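# Seat a rubber seal fully into a lid groove

## Task

Work the rubber seal down into the lid's groove so that it sits in the groove along its entire loop, with no section left out.

## Robot and tools

Robot: two seven-joint arms, left_arm and right_arm, each carrying a two-finger gripper that opens to 140 mm. The fingers of left_arm can fold at a hinge when pushed: parts held near the fingertip quarter of the pads get the requested squeeze, but deeper toward the palm a part can be pulled inward, held loosely, or squeezed too hard, and a fingertip pushed against a surface folds easily unless the gripper is fully closed. right_arm's fingers are rigid.

Frames: the scene frame has its origin on the table top, halfway between the nominal arm bases, +z up, +x out over the table, and left_arm on the +y side. Camera image sides do not match arm names. Each gripper's fingers point along its own +z and close along its own y. end_effector_position (metres) and end_effector_quat_wxyz are in the scene frame; the position is the point between the closed pads. Fingertips extend about 33 mm past it at gaps up to 40 mm, down to 9 mm when wide open. Reported poses can be a few centimetres off.

execute_actions(actions, cameras): actions is a list of actions; each action is a table of 1 to 15 rows, each row one 1/30 s step, and a short table repeats its final row to fill 15 steps (0.5 s per action). Every row holds 18 numbers in [-1, 1], covering both arms even if one stays still: left dx, dy, dz, rx, ry, rz, gripper position, force_limit, speed, then the same nine for the right arm. dx..rz are an offset, not a pose: measured from that arm's Hand target as it stood when the action began, along that Hand target's own axes; all rows of one action share that starting point. 1.0 equals 0.6 m or 180 degrees; rx, ry, rz form a single rotation vector. Repeating an offset in a new action moves further. Six zeros re-command the current Hand target. Gripper numbers are absolute commands: position +1 fully open, about -0.8 pads touching, -1 close until blocked; force_limit and speed each run -1 to +1 (both start at +1; faster closing grips harder). To leave a gripper unchanged, resend its last three numbers, since 0 is itself a command. An empty actions list returns images and the full state.

move(target, speed, blend, blocking, cameras): target is one 18-number row as above, or a list of up to 15 such rows; every row is an offset from the Hand targets at the move's start, never from the previous row. speed is the path top speed in m/s (0.002 to 2, default 0.25), one value or one per target; rotation is capped at twice that in rad/s and at 2.5 rad/s. blend is a corner radius in metres (default 0, meaning stop at each waypoint). The whole move is capped at 10 s; paths do not avoid obstacles. Faster moves hit harder and overshoot more. blocking=false returns after about 0.5 s while the move continues. The result adds a move: line such as done, off_target, moving, held or fault, plus limits=paced (pose clipped) or limits=held (steps withheld).

wait(seconds 0 to 10): lets time pass with commands held. stop(): brakes a running move; fingers keep moving. zoom_image(camera, region): a closer look at one camera's newest image; camera is cam_head_left, cam_head_right, cam_low, cam_left_wrist or cam_right_wrist; region [x0, y0, x1, y1] in pixels, at most 504 by 504. cameras arguments take names from cam_head_left, cam_head_right, cam_high, cam_low, cam_left_wrist, cam_right_wrist, or ["all"]; an unknown name invalidates the call. set_collision_behavior(contact_force_n 20, 40 or 85) sets the contact force limit (starts at 20 N), not while a move runs. clear_fault(arm) clears a reported torque or force fault on left_arm or right_arm. read_manual gives licence texts only. finished_scene(scene 1 or 2) ends the scene irreversibly; the seal must stay seated with the robot released.

Motion: each step the controller limits the commanded pose to 70 mm and 16 degrees from the measured gripper pose. Hand target in a result is the last commanded (clipped) pose, the base for the next offsets. A gripper may stop short; the next command, even all zeros, asks again, or send the remaining gap as an offset. To stop pressing into something, command the target back past the gripper.

Results: object_status 0 moving, 1 blocked while opening, 2 blocked while closing (a grip), 3 reached position or pads met. position_measured is in counts: 3 fully open, 75 about 100 mm, 139 about 60 mm, 200 about 20 mm, 230 pads meet. Also shown: joint positions and velocities, joint torques, external joint torques, flange force along the gripper axes (includes held weight, has error), Tool commands, and fault lines.

Faults stop an arm until clear_fault: contact torque at a joint load limit (20, 20, 18, 18, 12, 12, 12 N m), outside force reaching the contact force limit (a held object's weight counts), a joint passing its range, or excessive joint speed. Hot motors give a MOTOR HOT line and then a 30 to 60 s brake.

Avoid: dropping the seal or letting it or anything leave the table, releasing moving parts, hitting the table or heavy objects, pressing the two grippers or arms against each other (this can end the scene), hard squeezes on parts resting on something, and any arm stop. Push the seal in with moderate, slow contact.

Each tool is called after "Call:" by a JSON object that holds its "name" and its "arguments", one argument or row to a line.

## Session

Call:
{"name": "execute_actions", "arguments": {
  "actions": []
}}

Scene clock: 0.00 s.
left_arm: end_effector_position=(+0.6033, +0.1524, +0.2057) position_measured=3 object_status=3 end_effector_quat_wxyz=(+0.146, -0.671, +0.721, +0.097) | right_arm: end_effector_position=(+0.3945, -0.2103, +0.2726) position_measured=3 object_status=3 end_effector_quat_wxyz=(-0.196, +0.869, -0.220, -0.398)
Joint positions: left_arm=[-0.527 0.469 -0.015 -1.471 0.357 1.825 -0.547] | right_arm=[0.023 0.136 -0.071 -1.93 0.507 1.281 -1.227]
Joint velocities: within noise
Joint torques (N m): no reading
External joint torques (N m): no reading
Flange force (N): no reading
Hand target: left_arm +0.6033, +0.1524, +0.2057; -0.146, +0.671, -0.721, -0.097 | right_arm +0.3945, -0.2103, +0.2726; -0.196, +0.869, -0.220, -0.398
Tool commands: left_gripper/position=+1.0 left_gripper/force_limit=+1.0 left_gripper/speed=+1.0 right_gripper/position=+1.0 right_gripper/force_limit=+1.0 right_gripper/speed=+1.0

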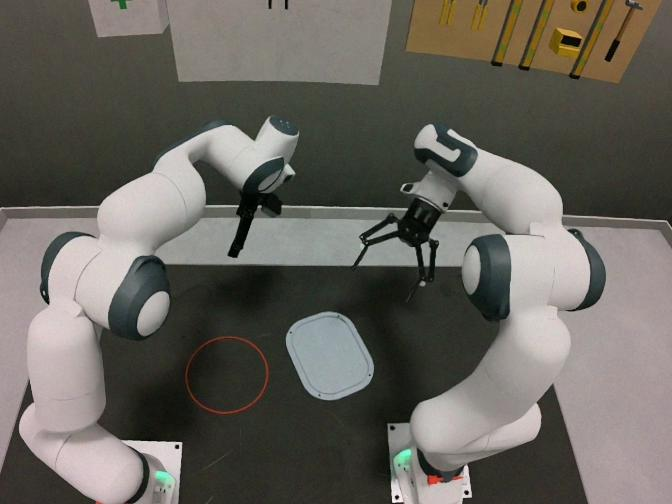

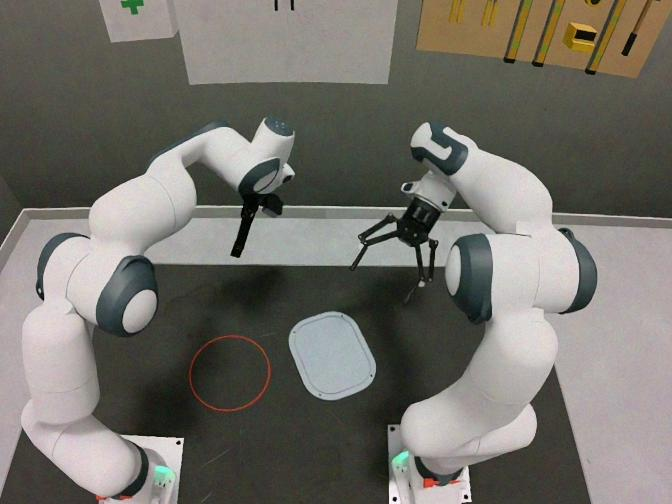

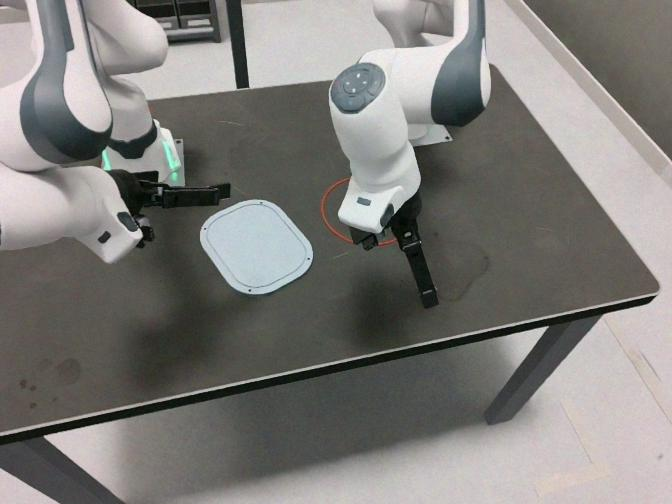

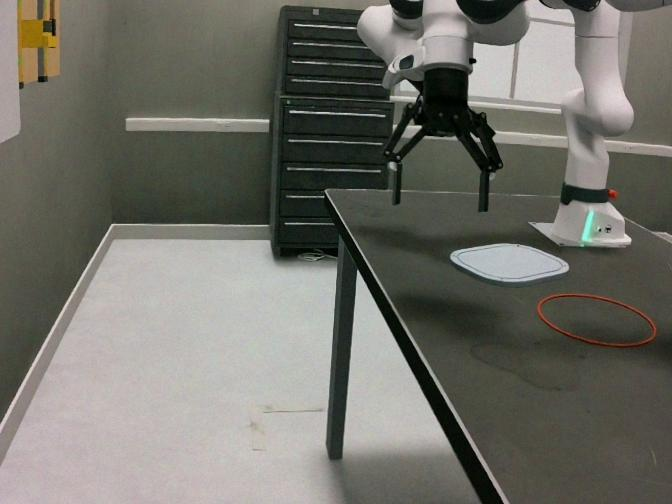

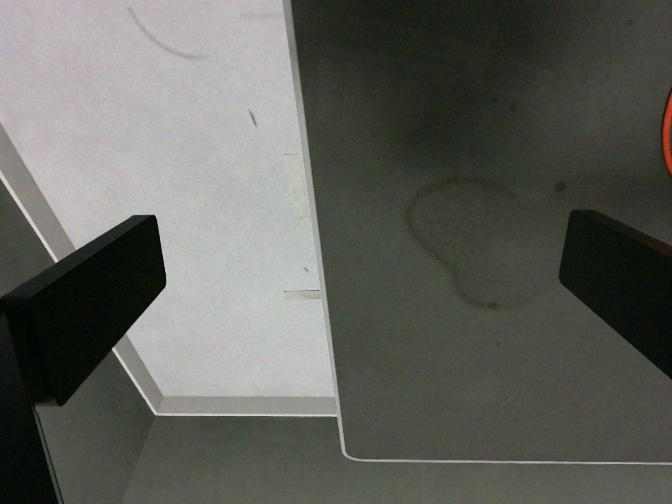

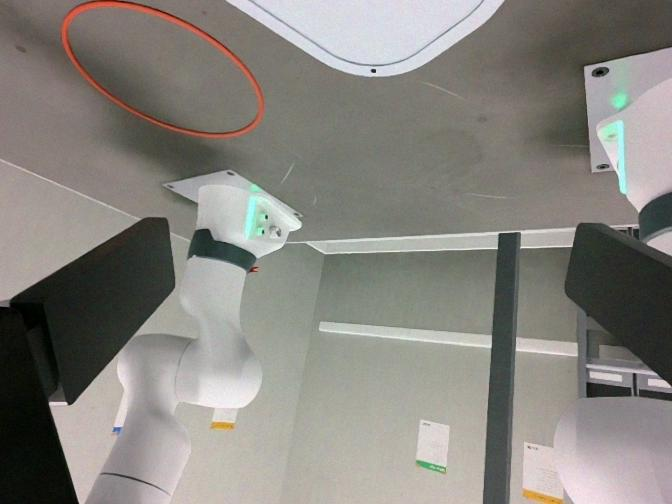

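Call:
{"name": "zoom_image", "arguments": {
  "camera": "cam_head_left",
  "region": [270, 290, 400, 420]
}}

Call:
{"name": "zoom_image", "arguments": {
  "camera": "cam_head_left",
  "region": [160, 320, 290, 430]
}}

Call:
{"name": "zoom_image", "arguments": {
  "camera": "cam_high",
  "region": [190, 160, 440, 310]
}}

Call:
{"name": "zoom_image", "arguments": {
  "camera": "cam_low",
  "region": [430, 220, 672, 370]
}}

Scaled by 3.877 from the camera's 672x504 image, which has a finer 960x720 frame.

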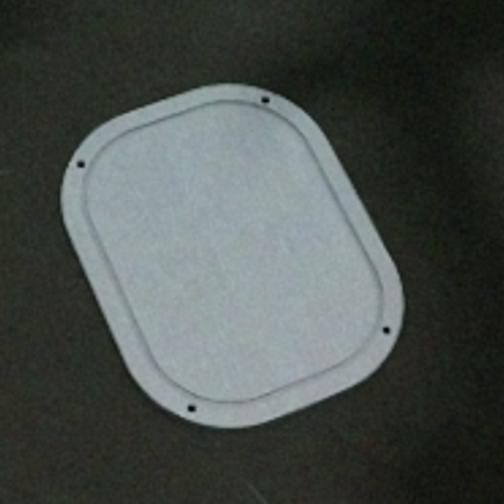

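Scaled by 3.877 from the camera's 672x504 image, which has a finer 960x720 frame.

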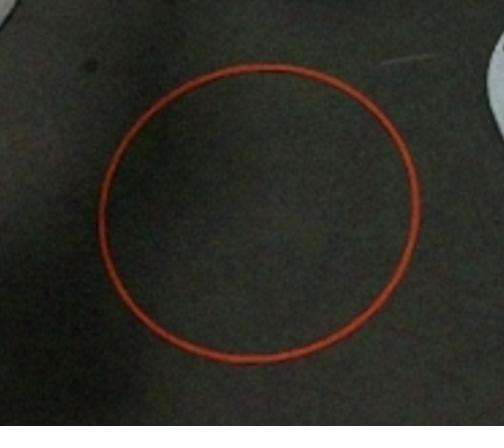

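Scaled by 2.016 from the camera's 672x504 image, which has a finer 960x720 frame.

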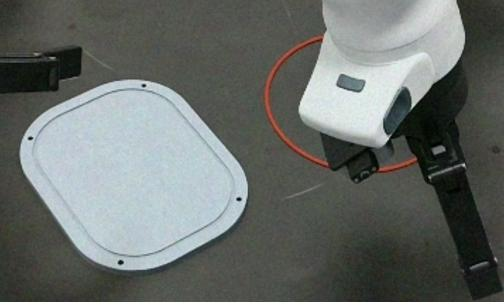

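Scaled by 2.083 from the camera's 672x504 image, which has a finer 960x720 frame.

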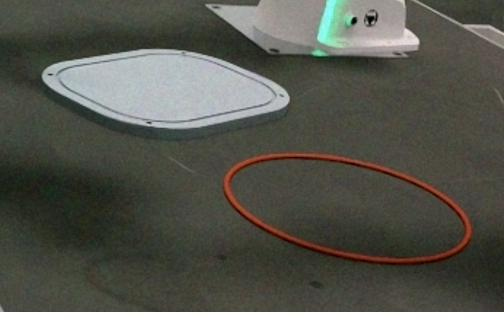

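Call:
{"name": "move", "arguments": {
  "target": [0.0754, 0.5182, -0.1369, -0.0432, 0.1038, -0.1448, 1, 1, 1, -0.0318, -0.0003, 0.1030, 0.0394, 0.2954, 0.2021, 1, 1, 1],
  "speed": 0.2,
  "cameras": ["all"]
}}

Scene clock: 168.90 s.
left_arm: end_effector_position=(+0.2844, +0.1083, +0.2492) position_measured=3 object_status=3 end_effector_quat_wxyz=(-0.001, +0.828, -0.561, -0.002) | right_arm: end_effector_position=(+0.3464, -0.1746, +0.2497) position_measured=3 object_status=3 end_effector_quat_wxyz=(+0.000, +0.833, -0.553, +0.001)
Joint positions: left_arm=[-0.606 -0.426 -0.149 -2.427 -0.065 1.998 -1.061] | right_arm=[-0.173 -0.735 0.582 -2.554 0.396 1.884 -0.287]
Joint velocities: left_arm=[-0.001 -0.001 -0.001 -0.001 -0.001 0 -0.005] | right_arm=[0 0 0.001 0 0.001 0 0.007]
Joint torques (N m): left_arm=[-0.17 -17.63 0.37 25.54 0.49 2.56 -0.18] | right_arm=[-0.95 -4.43 -9.12 23.34 0.88 2.45 0.37]
External joint torques (N m): left_arm=[-0.23 -0.53 -1.02 1.17 -0.26 -0.06 -0.18] | right_arm=[-0.92 -0.44 1.14 0.04 0.16 -0.18 0.37]
Flange force (N): left_arm=[2.5 1.2 -2.7] | right_arm=[-1.8 -1.4 0.2]
Hand target: left_arm +0.2847, +0.1077, +0.2500; -0.001, +0.830, -0.558, +0.000 | right_arm +0.3460, -0.1740, +0.2500; +0.000, +0.831, -0.556, +0.000
Off the commanded pose: left_arm 0.001 m, 1 deg | right_arm 0.001 m, 0 deg.
move: done
camera_calibration:
cam_left_wrist: T_world_to_cam=[[-0.936091, -0.351662, 0.00824255, 0.31096], [-0.326794, 0.878086, 0.34953, -0.087664], [-0.130154, 0.324498, -0.936889, 0.380043], [0, 0, 0, 1]] pos_world=[0.311903, 0.0630062, 0.384137]
cam_right_wrist: T_world_to_cam=[[-0.914891, -0.403517, -0.0122224, 0.261013], [-0.384899, 0.862746, 0.327905, 0.211441], [-0.12177, 0.304702, -0.944632, 0.474436], [0, 0, 0, 1]] pos_world=[0.377954, -0.221658, 0.382024]

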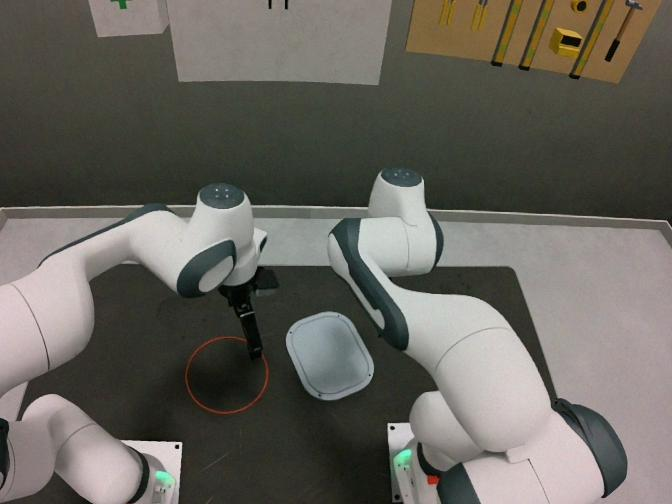

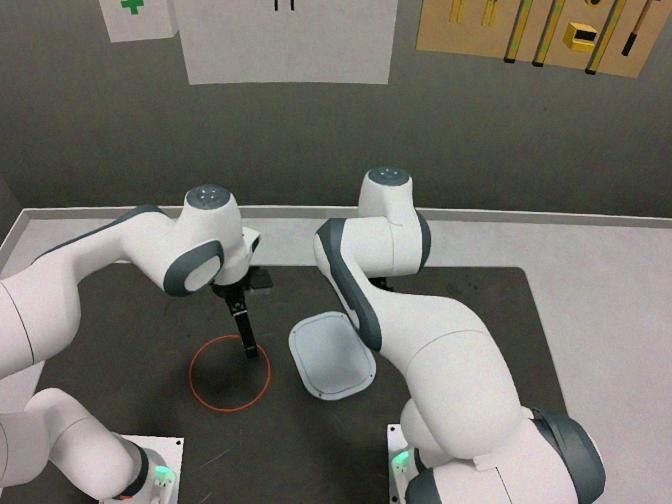

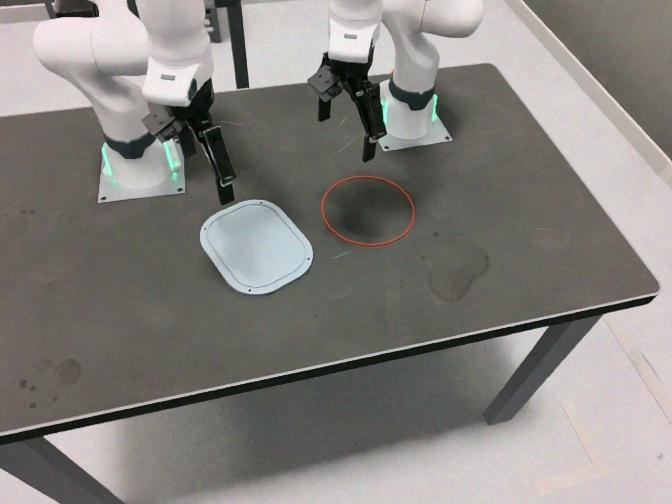

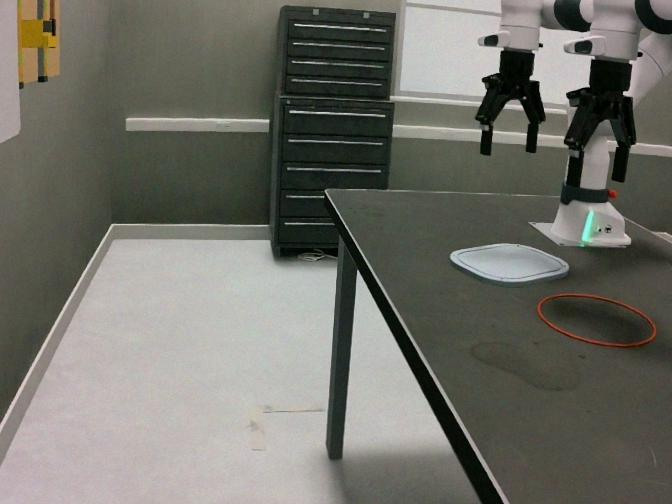

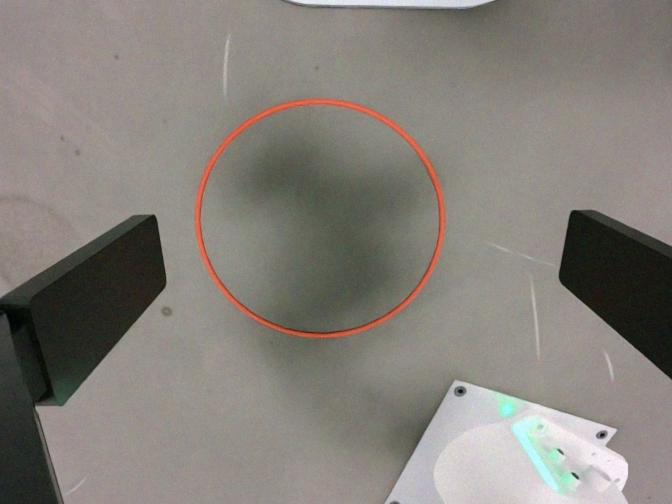

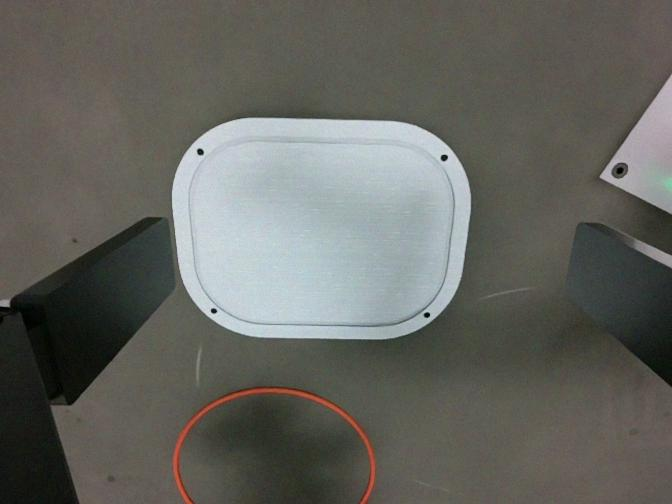

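Call:
{"name": "zoom_image", "arguments": {
  "camera": "cam_right_wrist",
  "region": [160, 100, 490, 350]
}}

Call:
{"name": "zoom_image", "arguments": {
  "camera": "cam_right_wrist",
  "region": [160, 105, 290, 205]
}}

Call:
{"name": "zoom_image", "arguments": {
  "camera": "cam_right_wrist",
  "region": [380, 260, 500, 350]
}}

Call:
{"name": "zoom_image", "arguments": {
  "camera": "cam_left_wrist",
  "region": [180, 80, 460, 350]
}}

Scaled by 1.527 from the camera's 672x504 image, which has a finer 960x720 frame.

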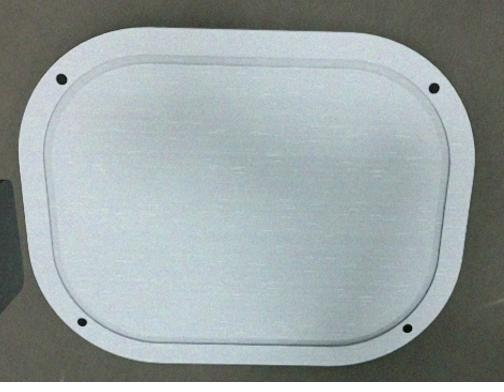

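Scaled by 3.877 from the camera's 672x504 image, which has a finer 960x720 frame.

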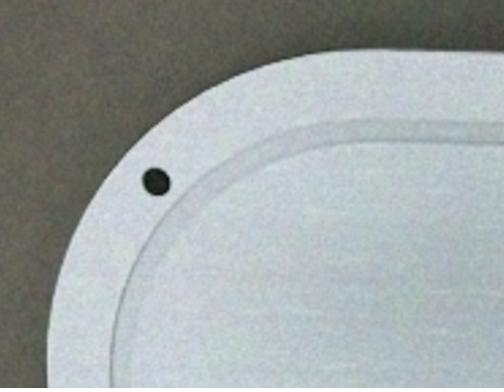

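Scaled by 4.200 from the camera's 672x504 image, which has a finer 960x720 frame.

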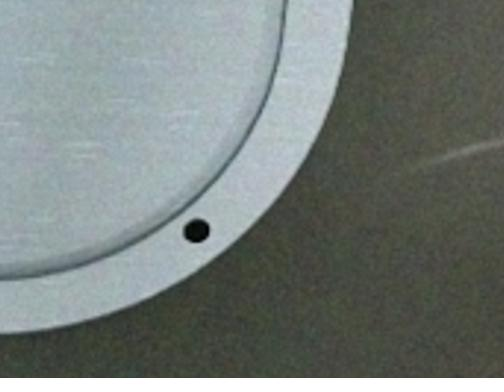

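Scaled by 1.800 from the camera's 672x504 image, which has a finer 960x720 frame.

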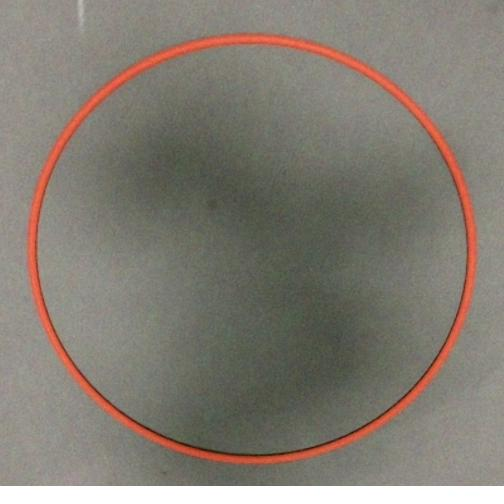

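Call:
{"name": "zoom_image", "arguments": {
  "camera": "cam_low",
  "region": [440, 230, 580, 300]
}}

Call:
{"name": "zoom_image", "arguments": {
  "camera": "cam_right_wrist",
  "region": [160, 280, 300, 350]
}}

Call:
{"name": "zoom_image", "arguments": {
  "camera": "cam_right_wrist",
  "region": [370, 105, 490, 205]
}}

Call:
{"name": "zoom_image", "arguments": {
  "camera": "cam_left_wrist",
  "region": [190, 85, 290, 165]
}}

Scaled by 3.600 from the camera's 672x504 image, which has a finer 960x720 frame.

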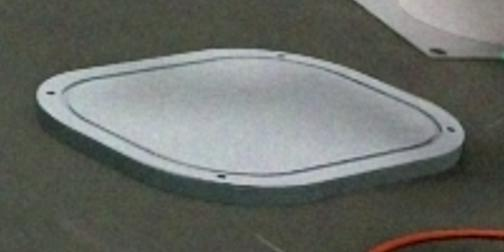

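Scaled by 3.600 from the camera's 672x504 image, which has a finer 960x720 frame.

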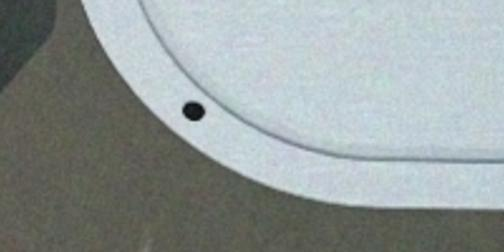

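Scaled by 4.200 from the camera's 672x504 image, which has a finer 960x720 frame.

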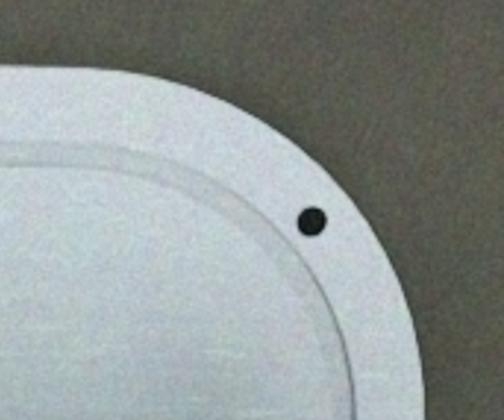

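Scaled by 5.040 from the camera's 672x504 image, which has a finer 960x720 frame.

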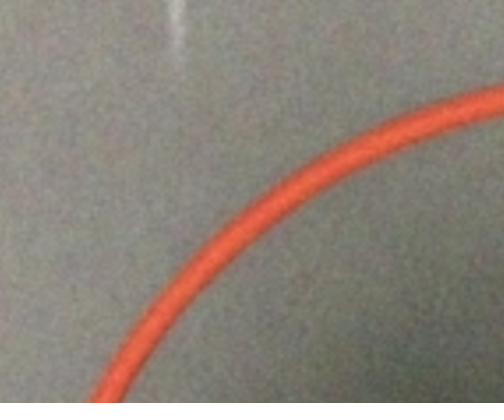

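Call:
{"name": "move", "arguments": {
  "target": [-0.3786, -0.1840, -0.2517, 0, 0, 0, 1, 1, 1, -0.3842, -0.1312, 0.1167, 0, 0, -0.5017, -0.33, -0.5, 0],
  "speed": 0.2,
  "cameras": ["all"]
}}

Scene clock: 371.50 s.
left_arm: end_effector_position=(+0.3012, +0.3586, +0.4001) position_measured=3 object_status=3 end_effector_quat_wxyz=(+0.000, +0.832, -0.554, -0.001) | right_arm: end_effector_position=(+0.3301, +0.0685, +0.1800) position_measured=171 object_status=3 end_effector_quat_wxyz=(+0.000, +0.981, +0.193, -0.001)
Joint positions: left_arm=[-0.573 -0.753 0.287 -2.249 0.196 1.515 -0.713] | right_arm=[0.253 -0.09 0.702 -2.257 0.073 2.185 -1.09]
Joint velocities: left_arm=[within noise] | right_arm=[0 0.001 0 0.001 0.002 0 -0.007]
Joint torques (N m): left_arm=[-0.88 -4.51 -6.74 25.06 1.29 2.15 0.29] | right_arm=[-0.62 -20.75 -1.22 24.03 0.32 2.9 -0.23]
External joint torques (N m): left_arm=[-0.84 -0.14 -0.28 1.95 0.51 -0.46 0.29] | right_arm=[-0.53 0 0.71 0.35 -0.36 0.25 -0.23]
Flange force (N): left_arm=[1.0 -2.9 -7.1] | right_arm=[2.0 -1.0 0.7]
Hand target: left_arm +0.3009, +0.3595, +0.4014; -0.001, +0.830, -0.558, +0.000 | right_arm +0.3309, +0.0692, +0.1801; +0.000, +0.980, +0.197, +0.000
Off the commanded pose: left_arm 0.002 m, 0 deg | right_arm 0.001 m, 1 deg.
move: done
camera_calibration:
cam_left_wrist: T_world_to_cam=[[-0.930069, -0.367271, 0.00915614, 0.416868], [-0.341675, 0.873872, 0.34584, -0.347148], [-0.135018, 0.318527, -0.938249, 0.446572], [0, 0, 0, 1]] pos_world=[0.3294, 0.314221, 0.535236]
cam_right_wrist: T_world_to_cam=[[0.393663, -0.919168, -0.0126657, -0.0531807], [-0.86558, -0.375281, 0.331564, 0.2611], [-0.309516, -0.119561, -0.943348, 0.423339], [0, 0, 0, 1]] pos_world=[0.377968, 0.0997188, 0.312111]

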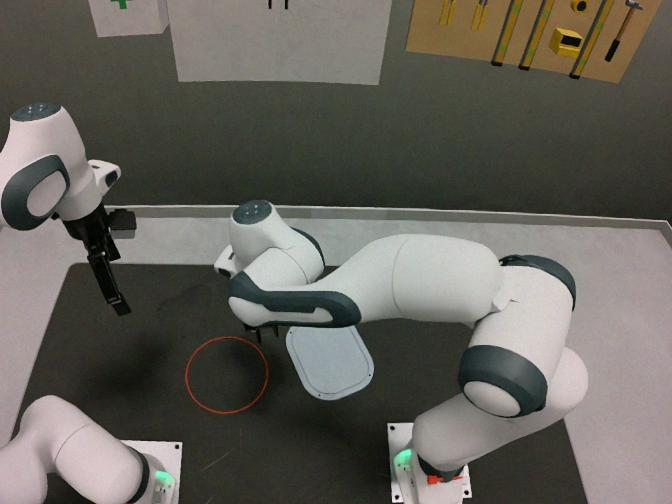

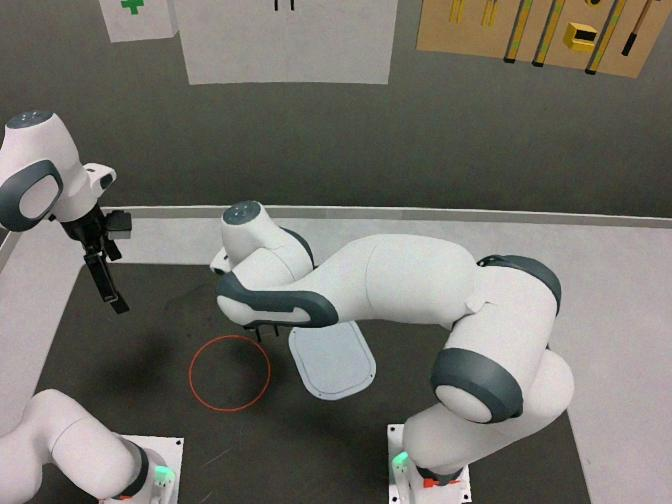

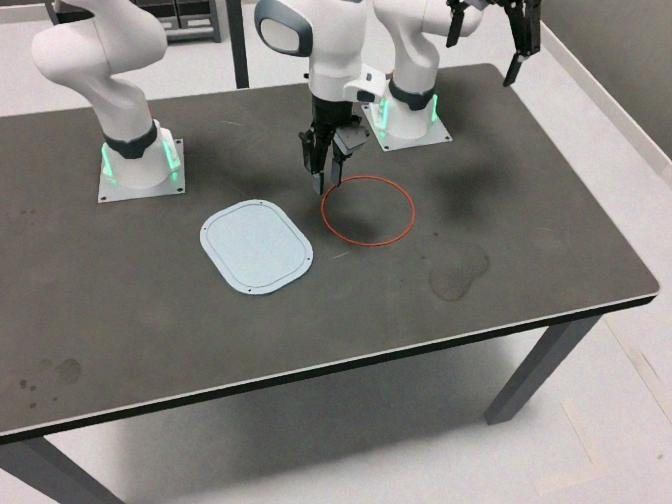

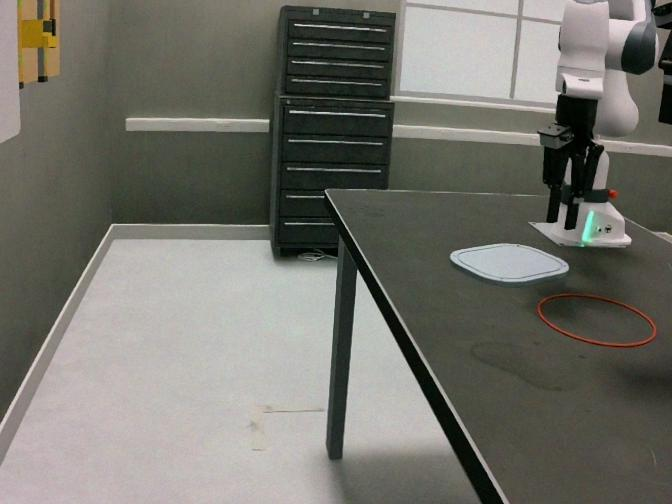

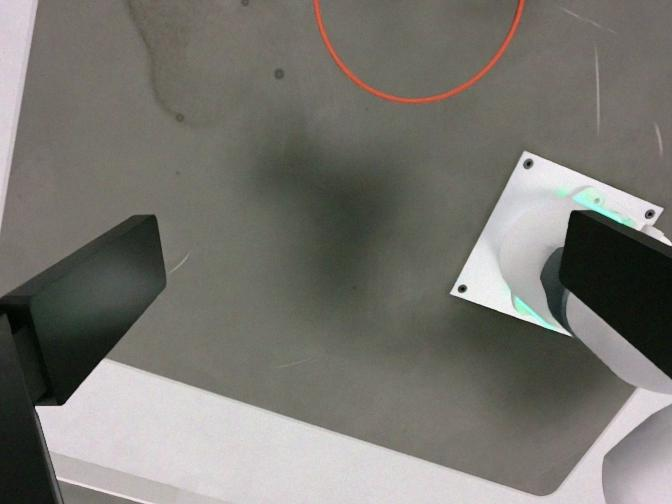

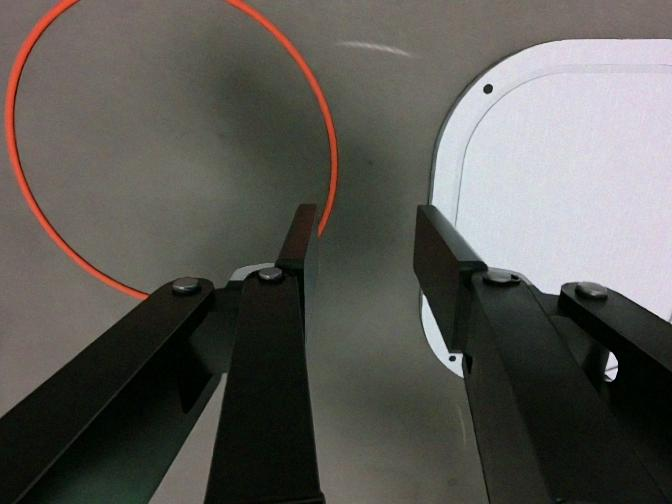

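Call:
{"name": "zoom_image", "arguments": {
  "camera": "cam_right_wrist",
  "region": [0, 0, 340, 300]
}}

Scaled by 1.482 from the camera's 672x504 image, which has a finer 960x720 frame.

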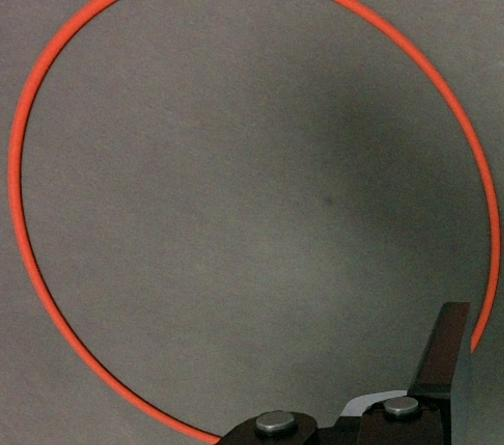

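Call:
{"name": "move", "arguments": {
  "target": [0, 0, 0, 0, 0, 0, 1, 1, 1, 0.0199, -0.0222, 0.2202, 0, 0, 0, -0.33, -0.5, 0],
  "speed": 0.12,
  "cameras": ["cam_right_wrist", "cam_low"]
}}

Scene clock: 441.43 s.
left_arm: end_effector_position=(+0.3012, +0.3586, +0.4001) position_measured=3 object_status=3 end_effector_quat_wxyz=(+0.000, +0.832, -0.555, -0.001) | right_arm: end_effector_position=(+0.3359, +0.0850, +0.0474) position_measured=171 object_status=3 end_effector_quat_wxyz=(+0.000, +0.980, +0.199, -0.002)
Joint positions: left_arm=[-0.573 -0.753 0.287 -2.249 0.196 1.515 -0.713] | right_arm=[0.34 0.251 0.627 -2.299 -0.238 2.486 -0.87]
Joint velocities: left_arm=[within noise] | right_arm=[0 0 0 0.001 0.001 0.001 0.006]
Joint torques (N m): left_arm=[-0.67 -4.45 -6.88 25.07 1.25 2.16 0.29] | right_arm=[-0.22 -29.86 4.94 20.11 0.21 2.9 0.27]
External joint torques (N m): left_arm=[-0.67 0 -0.47 1.94 0.46 -0.45 0.29] | right_arm=[-0.21 -0.51 0.25 0.2 -0.28 0.25 0.27]
Flange force (N): left_arm=[1.3 -2.9 -7.1] | right_arm=[-0.8 0.0 -0.1]
Hand target: left_arm +0.3009, +0.3595, +0.4014; -0.001, +0.830, -0.558, +0.000 | right_arm +0.3368, +0.0861, +0.0480; +0.000, +0.980, +0.197, +0.000
Off the commanded pose: left_arm 0.002 m, 0 deg | right_arm 0.002 m, 0 deg.
move: done
camera_calibration:
cam_right_wrist: T_world_to_cam=[[0.40457, -0.914426, -0.0121609, -0.0460954], [-0.860649, -0.385206, 0.333017, 0.315279], [-0.309204, -0.124262, -0.942842, 0.302234], [0, 0, 0, 1]] pos_world=[0.383445, 0.116853, 0.179405]
Images, in order (width x height): cam_low 672x504, cam_right_wrist 672x504.

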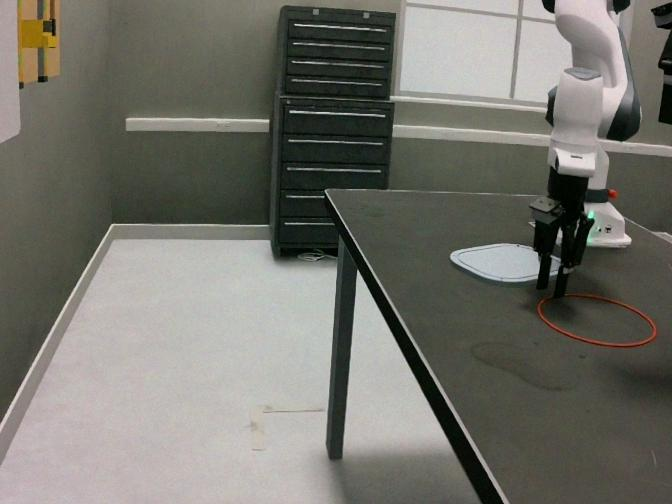

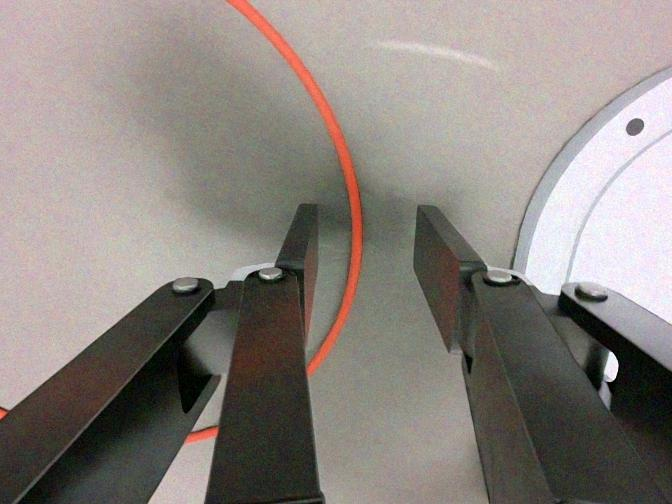

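Call:
{"name": "zoom_image", "arguments": {
  "camera": "cam_right_wrist",
  "region": [250, 120, 490, 380]
}}

Call:
{"name": "zoom_image", "arguments": {
  "camera": "cam_low",
  "region": [490, 180, 672, 360]
}}

Scaled by 1.938 from the camera's 672x504 image, which has a finer 960x720 frame.

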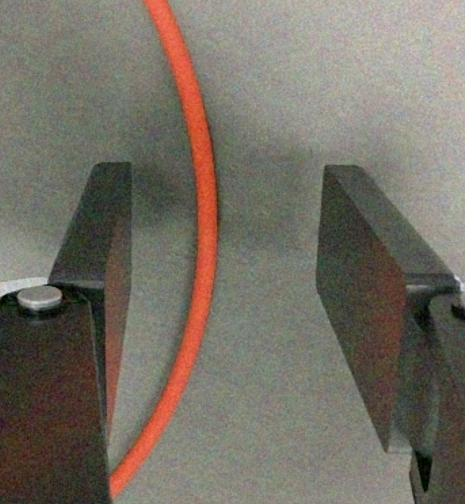

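Scaled by 2.769 from the camera's 672x504 image, which has a finer 960x720 frame.

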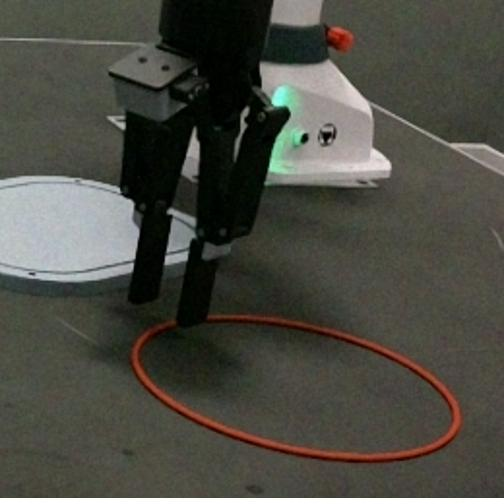

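Call:
{"name": "move", "arguments": {
  "target": [0, 0, 0, 0, 0, 0, 1, 1, 1, 0, -0.0083, 0.0133, 0, 0, 0, -0.55, -0.5, 0],
  "speed": 0.05,
  "cameras": ["cam_right_wrist"]
}}

Scene clock: 473.87 s.
left_arm: end_effector_position=(+0.3012, +0.3586, +0.4001) position_measured=3 object_status=3 end_effector_quat_wxyz=(+0.000, +0.832, -0.555, -0.001) | right_arm: end_effector_position=(+0.3343, +0.0897, +0.0401) position_measured=199 object_status=3 end_effector_quat_wxyz=(+0.000, +0.980, +0.198, -0.001)
Joint positions: left_arm=[-0.573 -0.753 0.287 -2.249 0.196 1.515 -0.713] | right_arm=[0.364 0.274 0.61 -2.29 -0.259 2.499 -0.847]
Joint velocities: left_arm=[within noise] | right_arm=[0 -0.001 0 -0.001 -0.001 0.002 0.005]
Joint torques (N m): left_arm=[-0.7 -4.46 -6.85 25.05 1.25 2.17 0.29] | right_arm=[-0.19 -30.31 5.29 19.82 0.06 2.82 0.26]
External joint torques (N m): left_arm=[-0.74 0.04 -0.46 1.85 0.46 -0.45 0.29] | right_arm=[-0.21 -0.18 0.25 0.17 -0.42 0.17 0.26]
Flange force (N): left_arm=[1.3 -2.8 -6.9] | right_arm=[0.1 -0.6 0.9]
Hand target: left_arm +0.3009, +0.3595, +0.4014; -0.001, +0.830, -0.558, +0.000 | right_arm +0.3349, +0.0907, +0.0401; +0.000, +0.980, +0.197, +0.000
Off the commanded pose: left_arm 0.002 m, 0 deg | right_arm 0.001 m, 0 deg.
move: done
camera_calibration:
cam_right_wrist: T_world_to_cam=[[0.404306, -0.914545, -0.0120217, -0.0411075], [-0.861196, -0.385082, 0.331741, 0.318439], [-0.308022, -0.123772, -0.943294, 0.295076], [0, 0, 0, 1]] pos_world=[0.381748, 0.121553, 0.17221]
Images, in order (width x height): cam_right_wrist 672x504.

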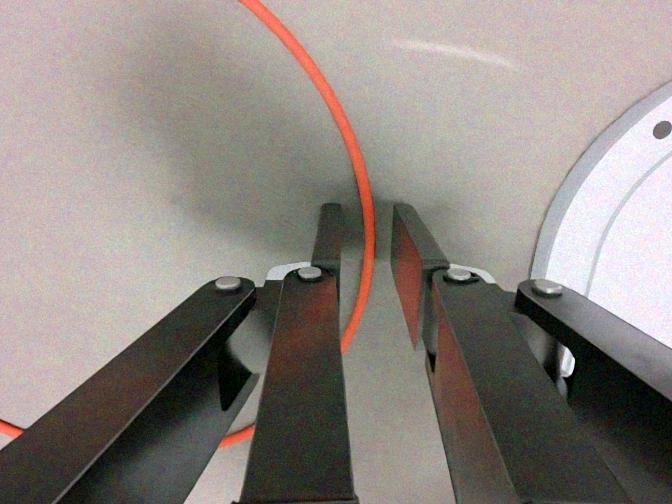

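Call:
{"name": "move", "arguments": {
  "target": [0, 0, 0, 0, 0, 0, 1, 1, 1, 0, 0, 0.005, 0, 0, 0, -0.55, -0.5, 0],
  "speed": 0.02
}}

Call:
{"name": "move", "arguments": {
  "target": [0, 0, 0, 0, 0, 0, 1, 1, 1, 0, 0, 0.0033, 0, 0, 0, -0.55, -0.5, 0],
  "speed": 0.02
}}

Scene clock: 479.17 s.
left_arm: end_effector_position=(+0.3012, +0.3586, +0.4001) position_measured=3 object_status=3 end_effector_quat_wxyz=(+0.000, +0.832, -0.555, -0.001) | right_arm: end_effector_position=(+0.3344, +0.0898, +0.0379) position_measured=199 object_status=3 end_effector_quat_wxyz=(+0.001, +0.980, +0.198, -0.001)
Joint positions: left_arm=[-0.573 -0.753 0.287 -2.249 0.196 1.515 -0.713] | right_arm=[0.371 0.279 0.603 -2.29 -0.265 2.503 -0.843]
Joint velocities: left_arm=[within noise] | right_arm=[0.005 -0.001 -0.005 0.001 -0.001 0.002 0]
Joint torques (N m): left_arm=[-0.65 -4.5 -6.91 25.05 1.24 2.17 0.29] | right_arm=[0.8 -28.68 5.82 19.46 -0.03 3.46 0.29]
External joint torques (N m): left_arm=[-0.55 -0.27 -0.39 1.99 0.47 -0.45 0.29] | right_arm=[0.68 1.6 0.64 -0.08 -0.51 0.81 0.29]
Flange force (N): left_arm=[0.7 -2.4 -7.0] | right_arm=[2.4 -3.9 7.0]
Hand target: left_arm +0.3009, +0.3595, +0.4014; -0.001, +0.830, -0.558, +0.000 | right_arm +0.3349, +0.0907, +0.0371; +0.000, +0.980, +0.197, +0.000
Off the commanded pose: left_arm 0.002 m, 0 deg | right_arm 0.001 m, 0 deg.
move: done

Scene clock: 479.93 s.
left_arm: end_effector_position=(+0.3012, +0.3586, +0.4001) position_measured=3 object_status=3 end_effector_quat_wxyz=(+0.000, +0.832, -0.555, -0.001) | right_arm: end_effector_position=(+0.3344, +0.0898, +0.0381) position_measured=199 object_status=3 end_effector_quat_wxyz=(+0.002, +0.980, +0.199, +0.000)
Joint positions: left_arm=[-0.573 -0.753 0.287 -2.249 0.196 1.515 -0.713] | right_arm=[0.375 0.278 0.6 -2.29 -0.267 2.502 -0.842]
Joint torques (N m): left_arm=[-0.72 -4.49 -6.9 25.06 1.25 2.16 0.23] | right_arm=[-0.65 -30.98 5.72 19.28 0.35 2.68 0.06]
External joint torques (N m): left_arm=[-0.76 -0.08 -0.53 1.97 0.46 -0.44 0.23] | right_arm=[-0.58 -0.41 0.73 -0.37 -0.13 0.02 0.06]
External joint torques when the fault began: right_arm=[-0.67 4.05 -1.14 -0.77 -0.55 1.39 0.32]
Flange force (N): left_arm=[1.4 -2.6 -7.2] | right_arm=[-2.8 2.1 -2.0]
Flange force when the fault began (N): right_arm=[6.4 -3.5 15.3]
Hand target: left_arm +0.3009, +0.3595, +0.4014; -0.001, +0.830, -0.558, +0.000 | right_arm +0.3344, +0.0898, +0.0381; +0.002, +0.980, +0.199, +0.000 (not the last commanded pose)
Tool commands: left_gripper/position=+1.0 left_gripper/force_limit=+1.0 left_gripper/speed=+1.0 right_gripper/position=-0.552941 right_gripper/force_limit=-0.498039 right_gripper/speed=+0.003922
Off the commanded pose: left_arm 0.002 m, 0 deg | right_arm 0.003 m, 0 deg.
FORCE FAULT: contact force on the right arm reached its limit, and that arm stopped. The contact can be on any part of that arm, not only on its tool. That arm's remaining commands of this call were not run. That arm is still stopped at the end of this call. While its stop runs, that arm takes no new command, but execute_actions still moves its gripper.
CLEAR FAULT: the right arm stays stopped (Reflex) until you call clear_fault(arm="right_arm").
move: fault (right_arm)

Call:
{"name": "clear_fault", "arguments": {
  "arm": "right_arm"
}}

Call:
{"name": "set_collision_behavior", "arguments": {
  "contact_force_n": 40
}}

Scene clock: 486.67 s.
left_arm: end_effector_position=(+0.3012, +0.3586, +0.4001) position_measured=3 object_status=3 end_effector_quat_wxyz=(+0.000, +0.832, -0.555, -0.001) | right_arm: end_effector_position=(+0.3344, +0.0898, +0.0381) position_measured=199 object_status=3 end_effector_quat_wxyz=(+0.002, +0.980, +0.199, +0.000)
Joint positions: left_arm=[-0.573 -0.753 0.287 -2.249 0.196 1.515 -0.713] | right_arm=[0.375 0.278 0.6 -2.29 -0.267 2.502 -0.842]
Joint torques (N m): left_arm=[-0.7 -4.46 -6.82 25.09 1.24 2.16 0.27] | right_arm=[-0.57 -30.98 5.69 19.32 0.35 2.67 0.06]
External joint torques (N m): left_arm=[-0.7 -0.09 -0.43 2.04 0.45 -0.43 0.27] | right_arm=[-0.54 -0.46 0.66 -0.39 -0.13 0 0.06]
Flange force (N): left_arm=[1.2 -2.9 -7.3] | right_arm=[-2.9 2.1 -2.0]
Hand target: left_arm +0.3009, +0.3595, +0.4014; -0.001, +0.830, -0.558, +0.000 | right_arm +0.3344, +0.0898, +0.0381; +0.002, +0.980, +0.199, +0.000 (not the last commanded pose)
Tool commands: left_gripper/position=+1.0 left_gripper/force_limit=+1.0 left_gripper/speed=+1.0 right_gripper/position=-0.552941 right_gripper/force_limit=-0.498039 right_gripper/speed=+0.003922
Off the commanded pose: left_arm 0.002 m, 0 deg | right_arm 0.003 m, 0 deg.
FORCE FAULT, CONTINUED: the right arm's stop, for the force fault that an earlier result reported, is over. The call counts as one of the actions that you can send in this scene. That arm's target is now where it stood when the stop ended, not its last command. That arm accepts commands again.
CLEAR FAULT: your call cleared the right arm's force fault. If the contact force or a joint's load stays at its limit, that arm stops again.

Set on each arm: contact force limit 40 N; load limits (N m) waist: 35, shoulder: 35, upper arm roll: 32, elbow: 30, forearm roll: 12, wrist pitch: 12, wrist roll: 12.

Call:
{"name": "move", "arguments": {
  "target": [0, 0, 0, 0, 0, 0, 1, 1, 1, 0, 0, -0.0017, 0, 0, 0, -0.552941, -1, -1],
  "speed": 0.02
}}

Scene clock: 493.80 s.
left_arm: end_effector_position=(+0.3012, +0.3586, +0.4001) position_measured=3 object_status=3 end_effector_quat_wxyz=(+0.000, +0.832, -0.555, -0.001) | right_arm: end_effector_position=(+0.3344, +0.0902, +0.0386) position_measured=199 object_status=3 end_effector_quat_wxyz=(+0.001, +0.980, +0.199, +0.001)
Joint positions: left_arm=[-0.573 -0.753 0.287 -2.249 0.196 1.515 -0.713] | right_arm=[0.375 0.277 0.6 -2.29 -0.267 2.502 -0.842]
Joint torques (N m): left_arm=[-0.71 -4.46 -6.89 25.05 1.25 2.16 0.31] | right_arm=[-0.79 -31.51 6.07 19.34 0.46 2.52 -0.02]
External joint torques (N m): left_arm=[-0.7 0.04 -0.45 1.84 0.46 -0.46 0.31] | right_arm=[-0.82 -1.08 1.02 -0.31 -0.02 -0.14 -0.02]
Flange force (N): left_arm=[1.3 -2.8 -6.9] | right_arm=[-4.4 3.6 -4.9]
Hand target: left_arm +0.3009, +0.3595, +0.4014; -0.001, +0.830, -0.558, +0.000 | right_arm +0.3344, +0.0898, +0.0391; +0.002, +0.980, +0.199, +0.000
Off the commanded pose: left_arm 0.002 m, 0 deg | right_arm 0.001 m, 0 deg.
move: done

Call:
{"name": "move", "arguments": {
  "target": [0, 0, 0, 0, 0, 0, 1, 1, 1, 0, 0, 0, 0, 0, 0, -1, -1, -1],
  "speed": 0.02,
  "cameras": ["cam_right_wrist", "cam_low"]
}}

Scene clock: 500.33 s.
left_arm: end_effector_position=(+0.3012, +0.3586, +0.4001) position_measured=3 object_status=3 end_effector_quat_wxyz=(+0.000, +0.832, -0.555, -0.001) | right_arm: end_effector_position=(+0.3344, +0.0902, +0.0386) position_measured=225 object_status=0 end_effector_quat_wxyz=(+0.001, +0.980, +0.200, +0.001)
Joint positions: left_arm=[-0.573 -0.753 0.287 -2.249 0.196 1.515 -0.713] | right_arm=[0.375 0.277 0.6 -2.29 -0.267 2.502 -0.842]
Joint torques (N m): left_arm=[-0.69 -4.47 -6.88 25.08 1.25 2.15 0.26] | right_arm=[-0.82 -31.5 6.08 19.31 0.45 2.51 -0.02]
External joint torques (N m): left_arm=[-0.7 -0.02 -0.46 1.89 0.47 -0.48 0.26] | right_arm=[-0.81 -1.2 1.08 -0.21 -0.04 -0.12 -0.03]
Flange force (N): left_arm=[1.2 -2.7 -7.0] | right_arm=[-4.4 3.6 -5.3]
Hand target: left_arm +0.3009, +0.3595, +0.4014; -0.001, +0.830, -0.558, +0.000 | right_arm +0.3344, +0.0898, +0.0391; +0.002, +0.980, +0.199, +0.000
Off the commanded pose: left_arm 0.002 m, 0 deg | right_arm 0.001 m, 0 deg.
move: done
camera_calibration:
cam_right_wrist: T_world_to_cam=[[0.406241, -0.913722, -0.00889513, -0.0415629], [-0.861644, -0.386292, 0.329163, 0.319542], [-0.3042, -0.126055, -0.944231, 0.292693], [0, 0, 0, 1]] pos_world=[0.381253, 0.122355, 0.170819]
Images, in order (width x height): cam_low 672x504, cam_right_wrist 672x504.

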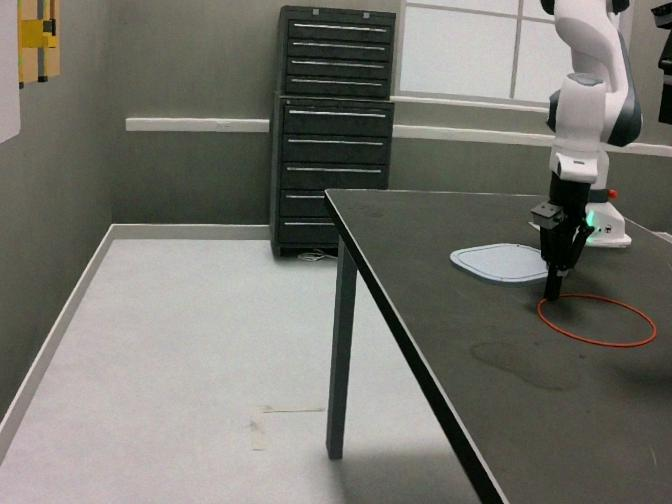

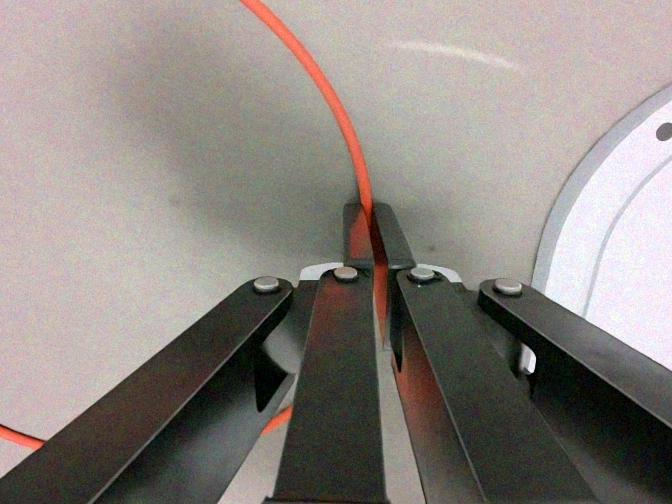

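Call:
{"name": "wait", "arguments": {
  "seconds": 0.5,
  "cameras": ["cam_right_wrist"]
}}

Call:
{"name": "zoom_image", "arguments": {
  "camera": "cam_right_wrist",
  "region": [280, 120, 480, 320]
}}

Scene clock: 504.77 s.
left_arm: end_effector_position=(+0.3012, +0.3586, +0.4001) position_measured=3 object_status=3 end_effector_quat_wxyz=(+0.000, +0.832, -0.555, -0.001) | right_arm: end_effector_position=(+0.3344, +0.0902, +0.0386) position_measured=225 object_status=2 end_effector_quat_wxyz=(+0.001, +0.980, +0.200, +0.001)
Joint positions: left_arm=[-0.573 -0.753 0.287 -2.249 0.196 1.515 -0.713] | right_arm=[0.375 0.277 0.6 -2.29 -0.267 2.502 -0.842]
Joint torques (N m): left_arm=[-0.71 -4.47 -6.88 25.05 1.24 2.15 0.25] | right_arm=[-0.84 -31.48 6.12 19.33 0.44 2.51 -0.01]
External joint torques (N m): left_arm=[-0.69 -0.06 -0.44 1.88 0.46 -0.46 0.25] | right_arm=[-0.8 -1.09 1.13 -0.26 -0.04 -0.14 -0.01]
Flange force (N): left_arm=[1.2 -2.6 -6.9] | right_arm=[-4.3 3.4 -5.0]
Hand target: left_arm +0.3009, +0.3595, +0.4014; -0.001, +0.830, -0.558, +0.000 | right_arm +0.3344, +0.0898, +0.0391; +0.002, +0.980, +0.199, +0.000
Tool commands: left_gripper/position=+1.0 left_gripper/force_limit=+1.0 left_gripper/speed=+1.0 right_gripper/position=-1.0 right_gripper/force_limit=-1.0 right_gripper/speed=-1.0
Off the commanded pose: left_arm 0.002 m, 0 deg | right_arm 0.001 m, 0 deg.
wait: 0.50 s; at rest from the start
camera_calibration:
cam_right_wrist: T_world_to_cam=[[0.406241, -0.913722, -0.00889513, -0.0415629], [-0.861644, -0.386292, 0.329163, 0.319542], [-0.3042, -0.126055, -0.944231, 0.292693], [0, 0, 0, 1]] pos_world=[0.381253, 0.122355, 0.170819]
Images, in order (width x height): cam_right_wrist 672x504.

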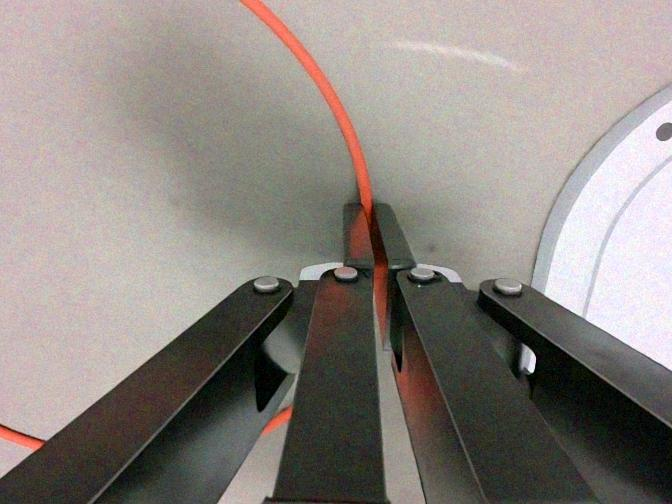

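Scaled by 2.520 from the camera's 672x504 image, which has a finer 960x720 frame.

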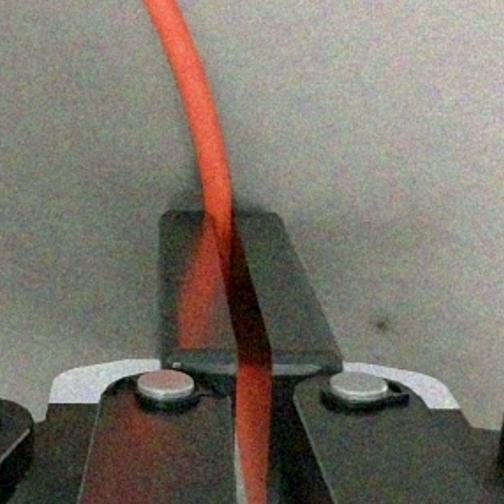

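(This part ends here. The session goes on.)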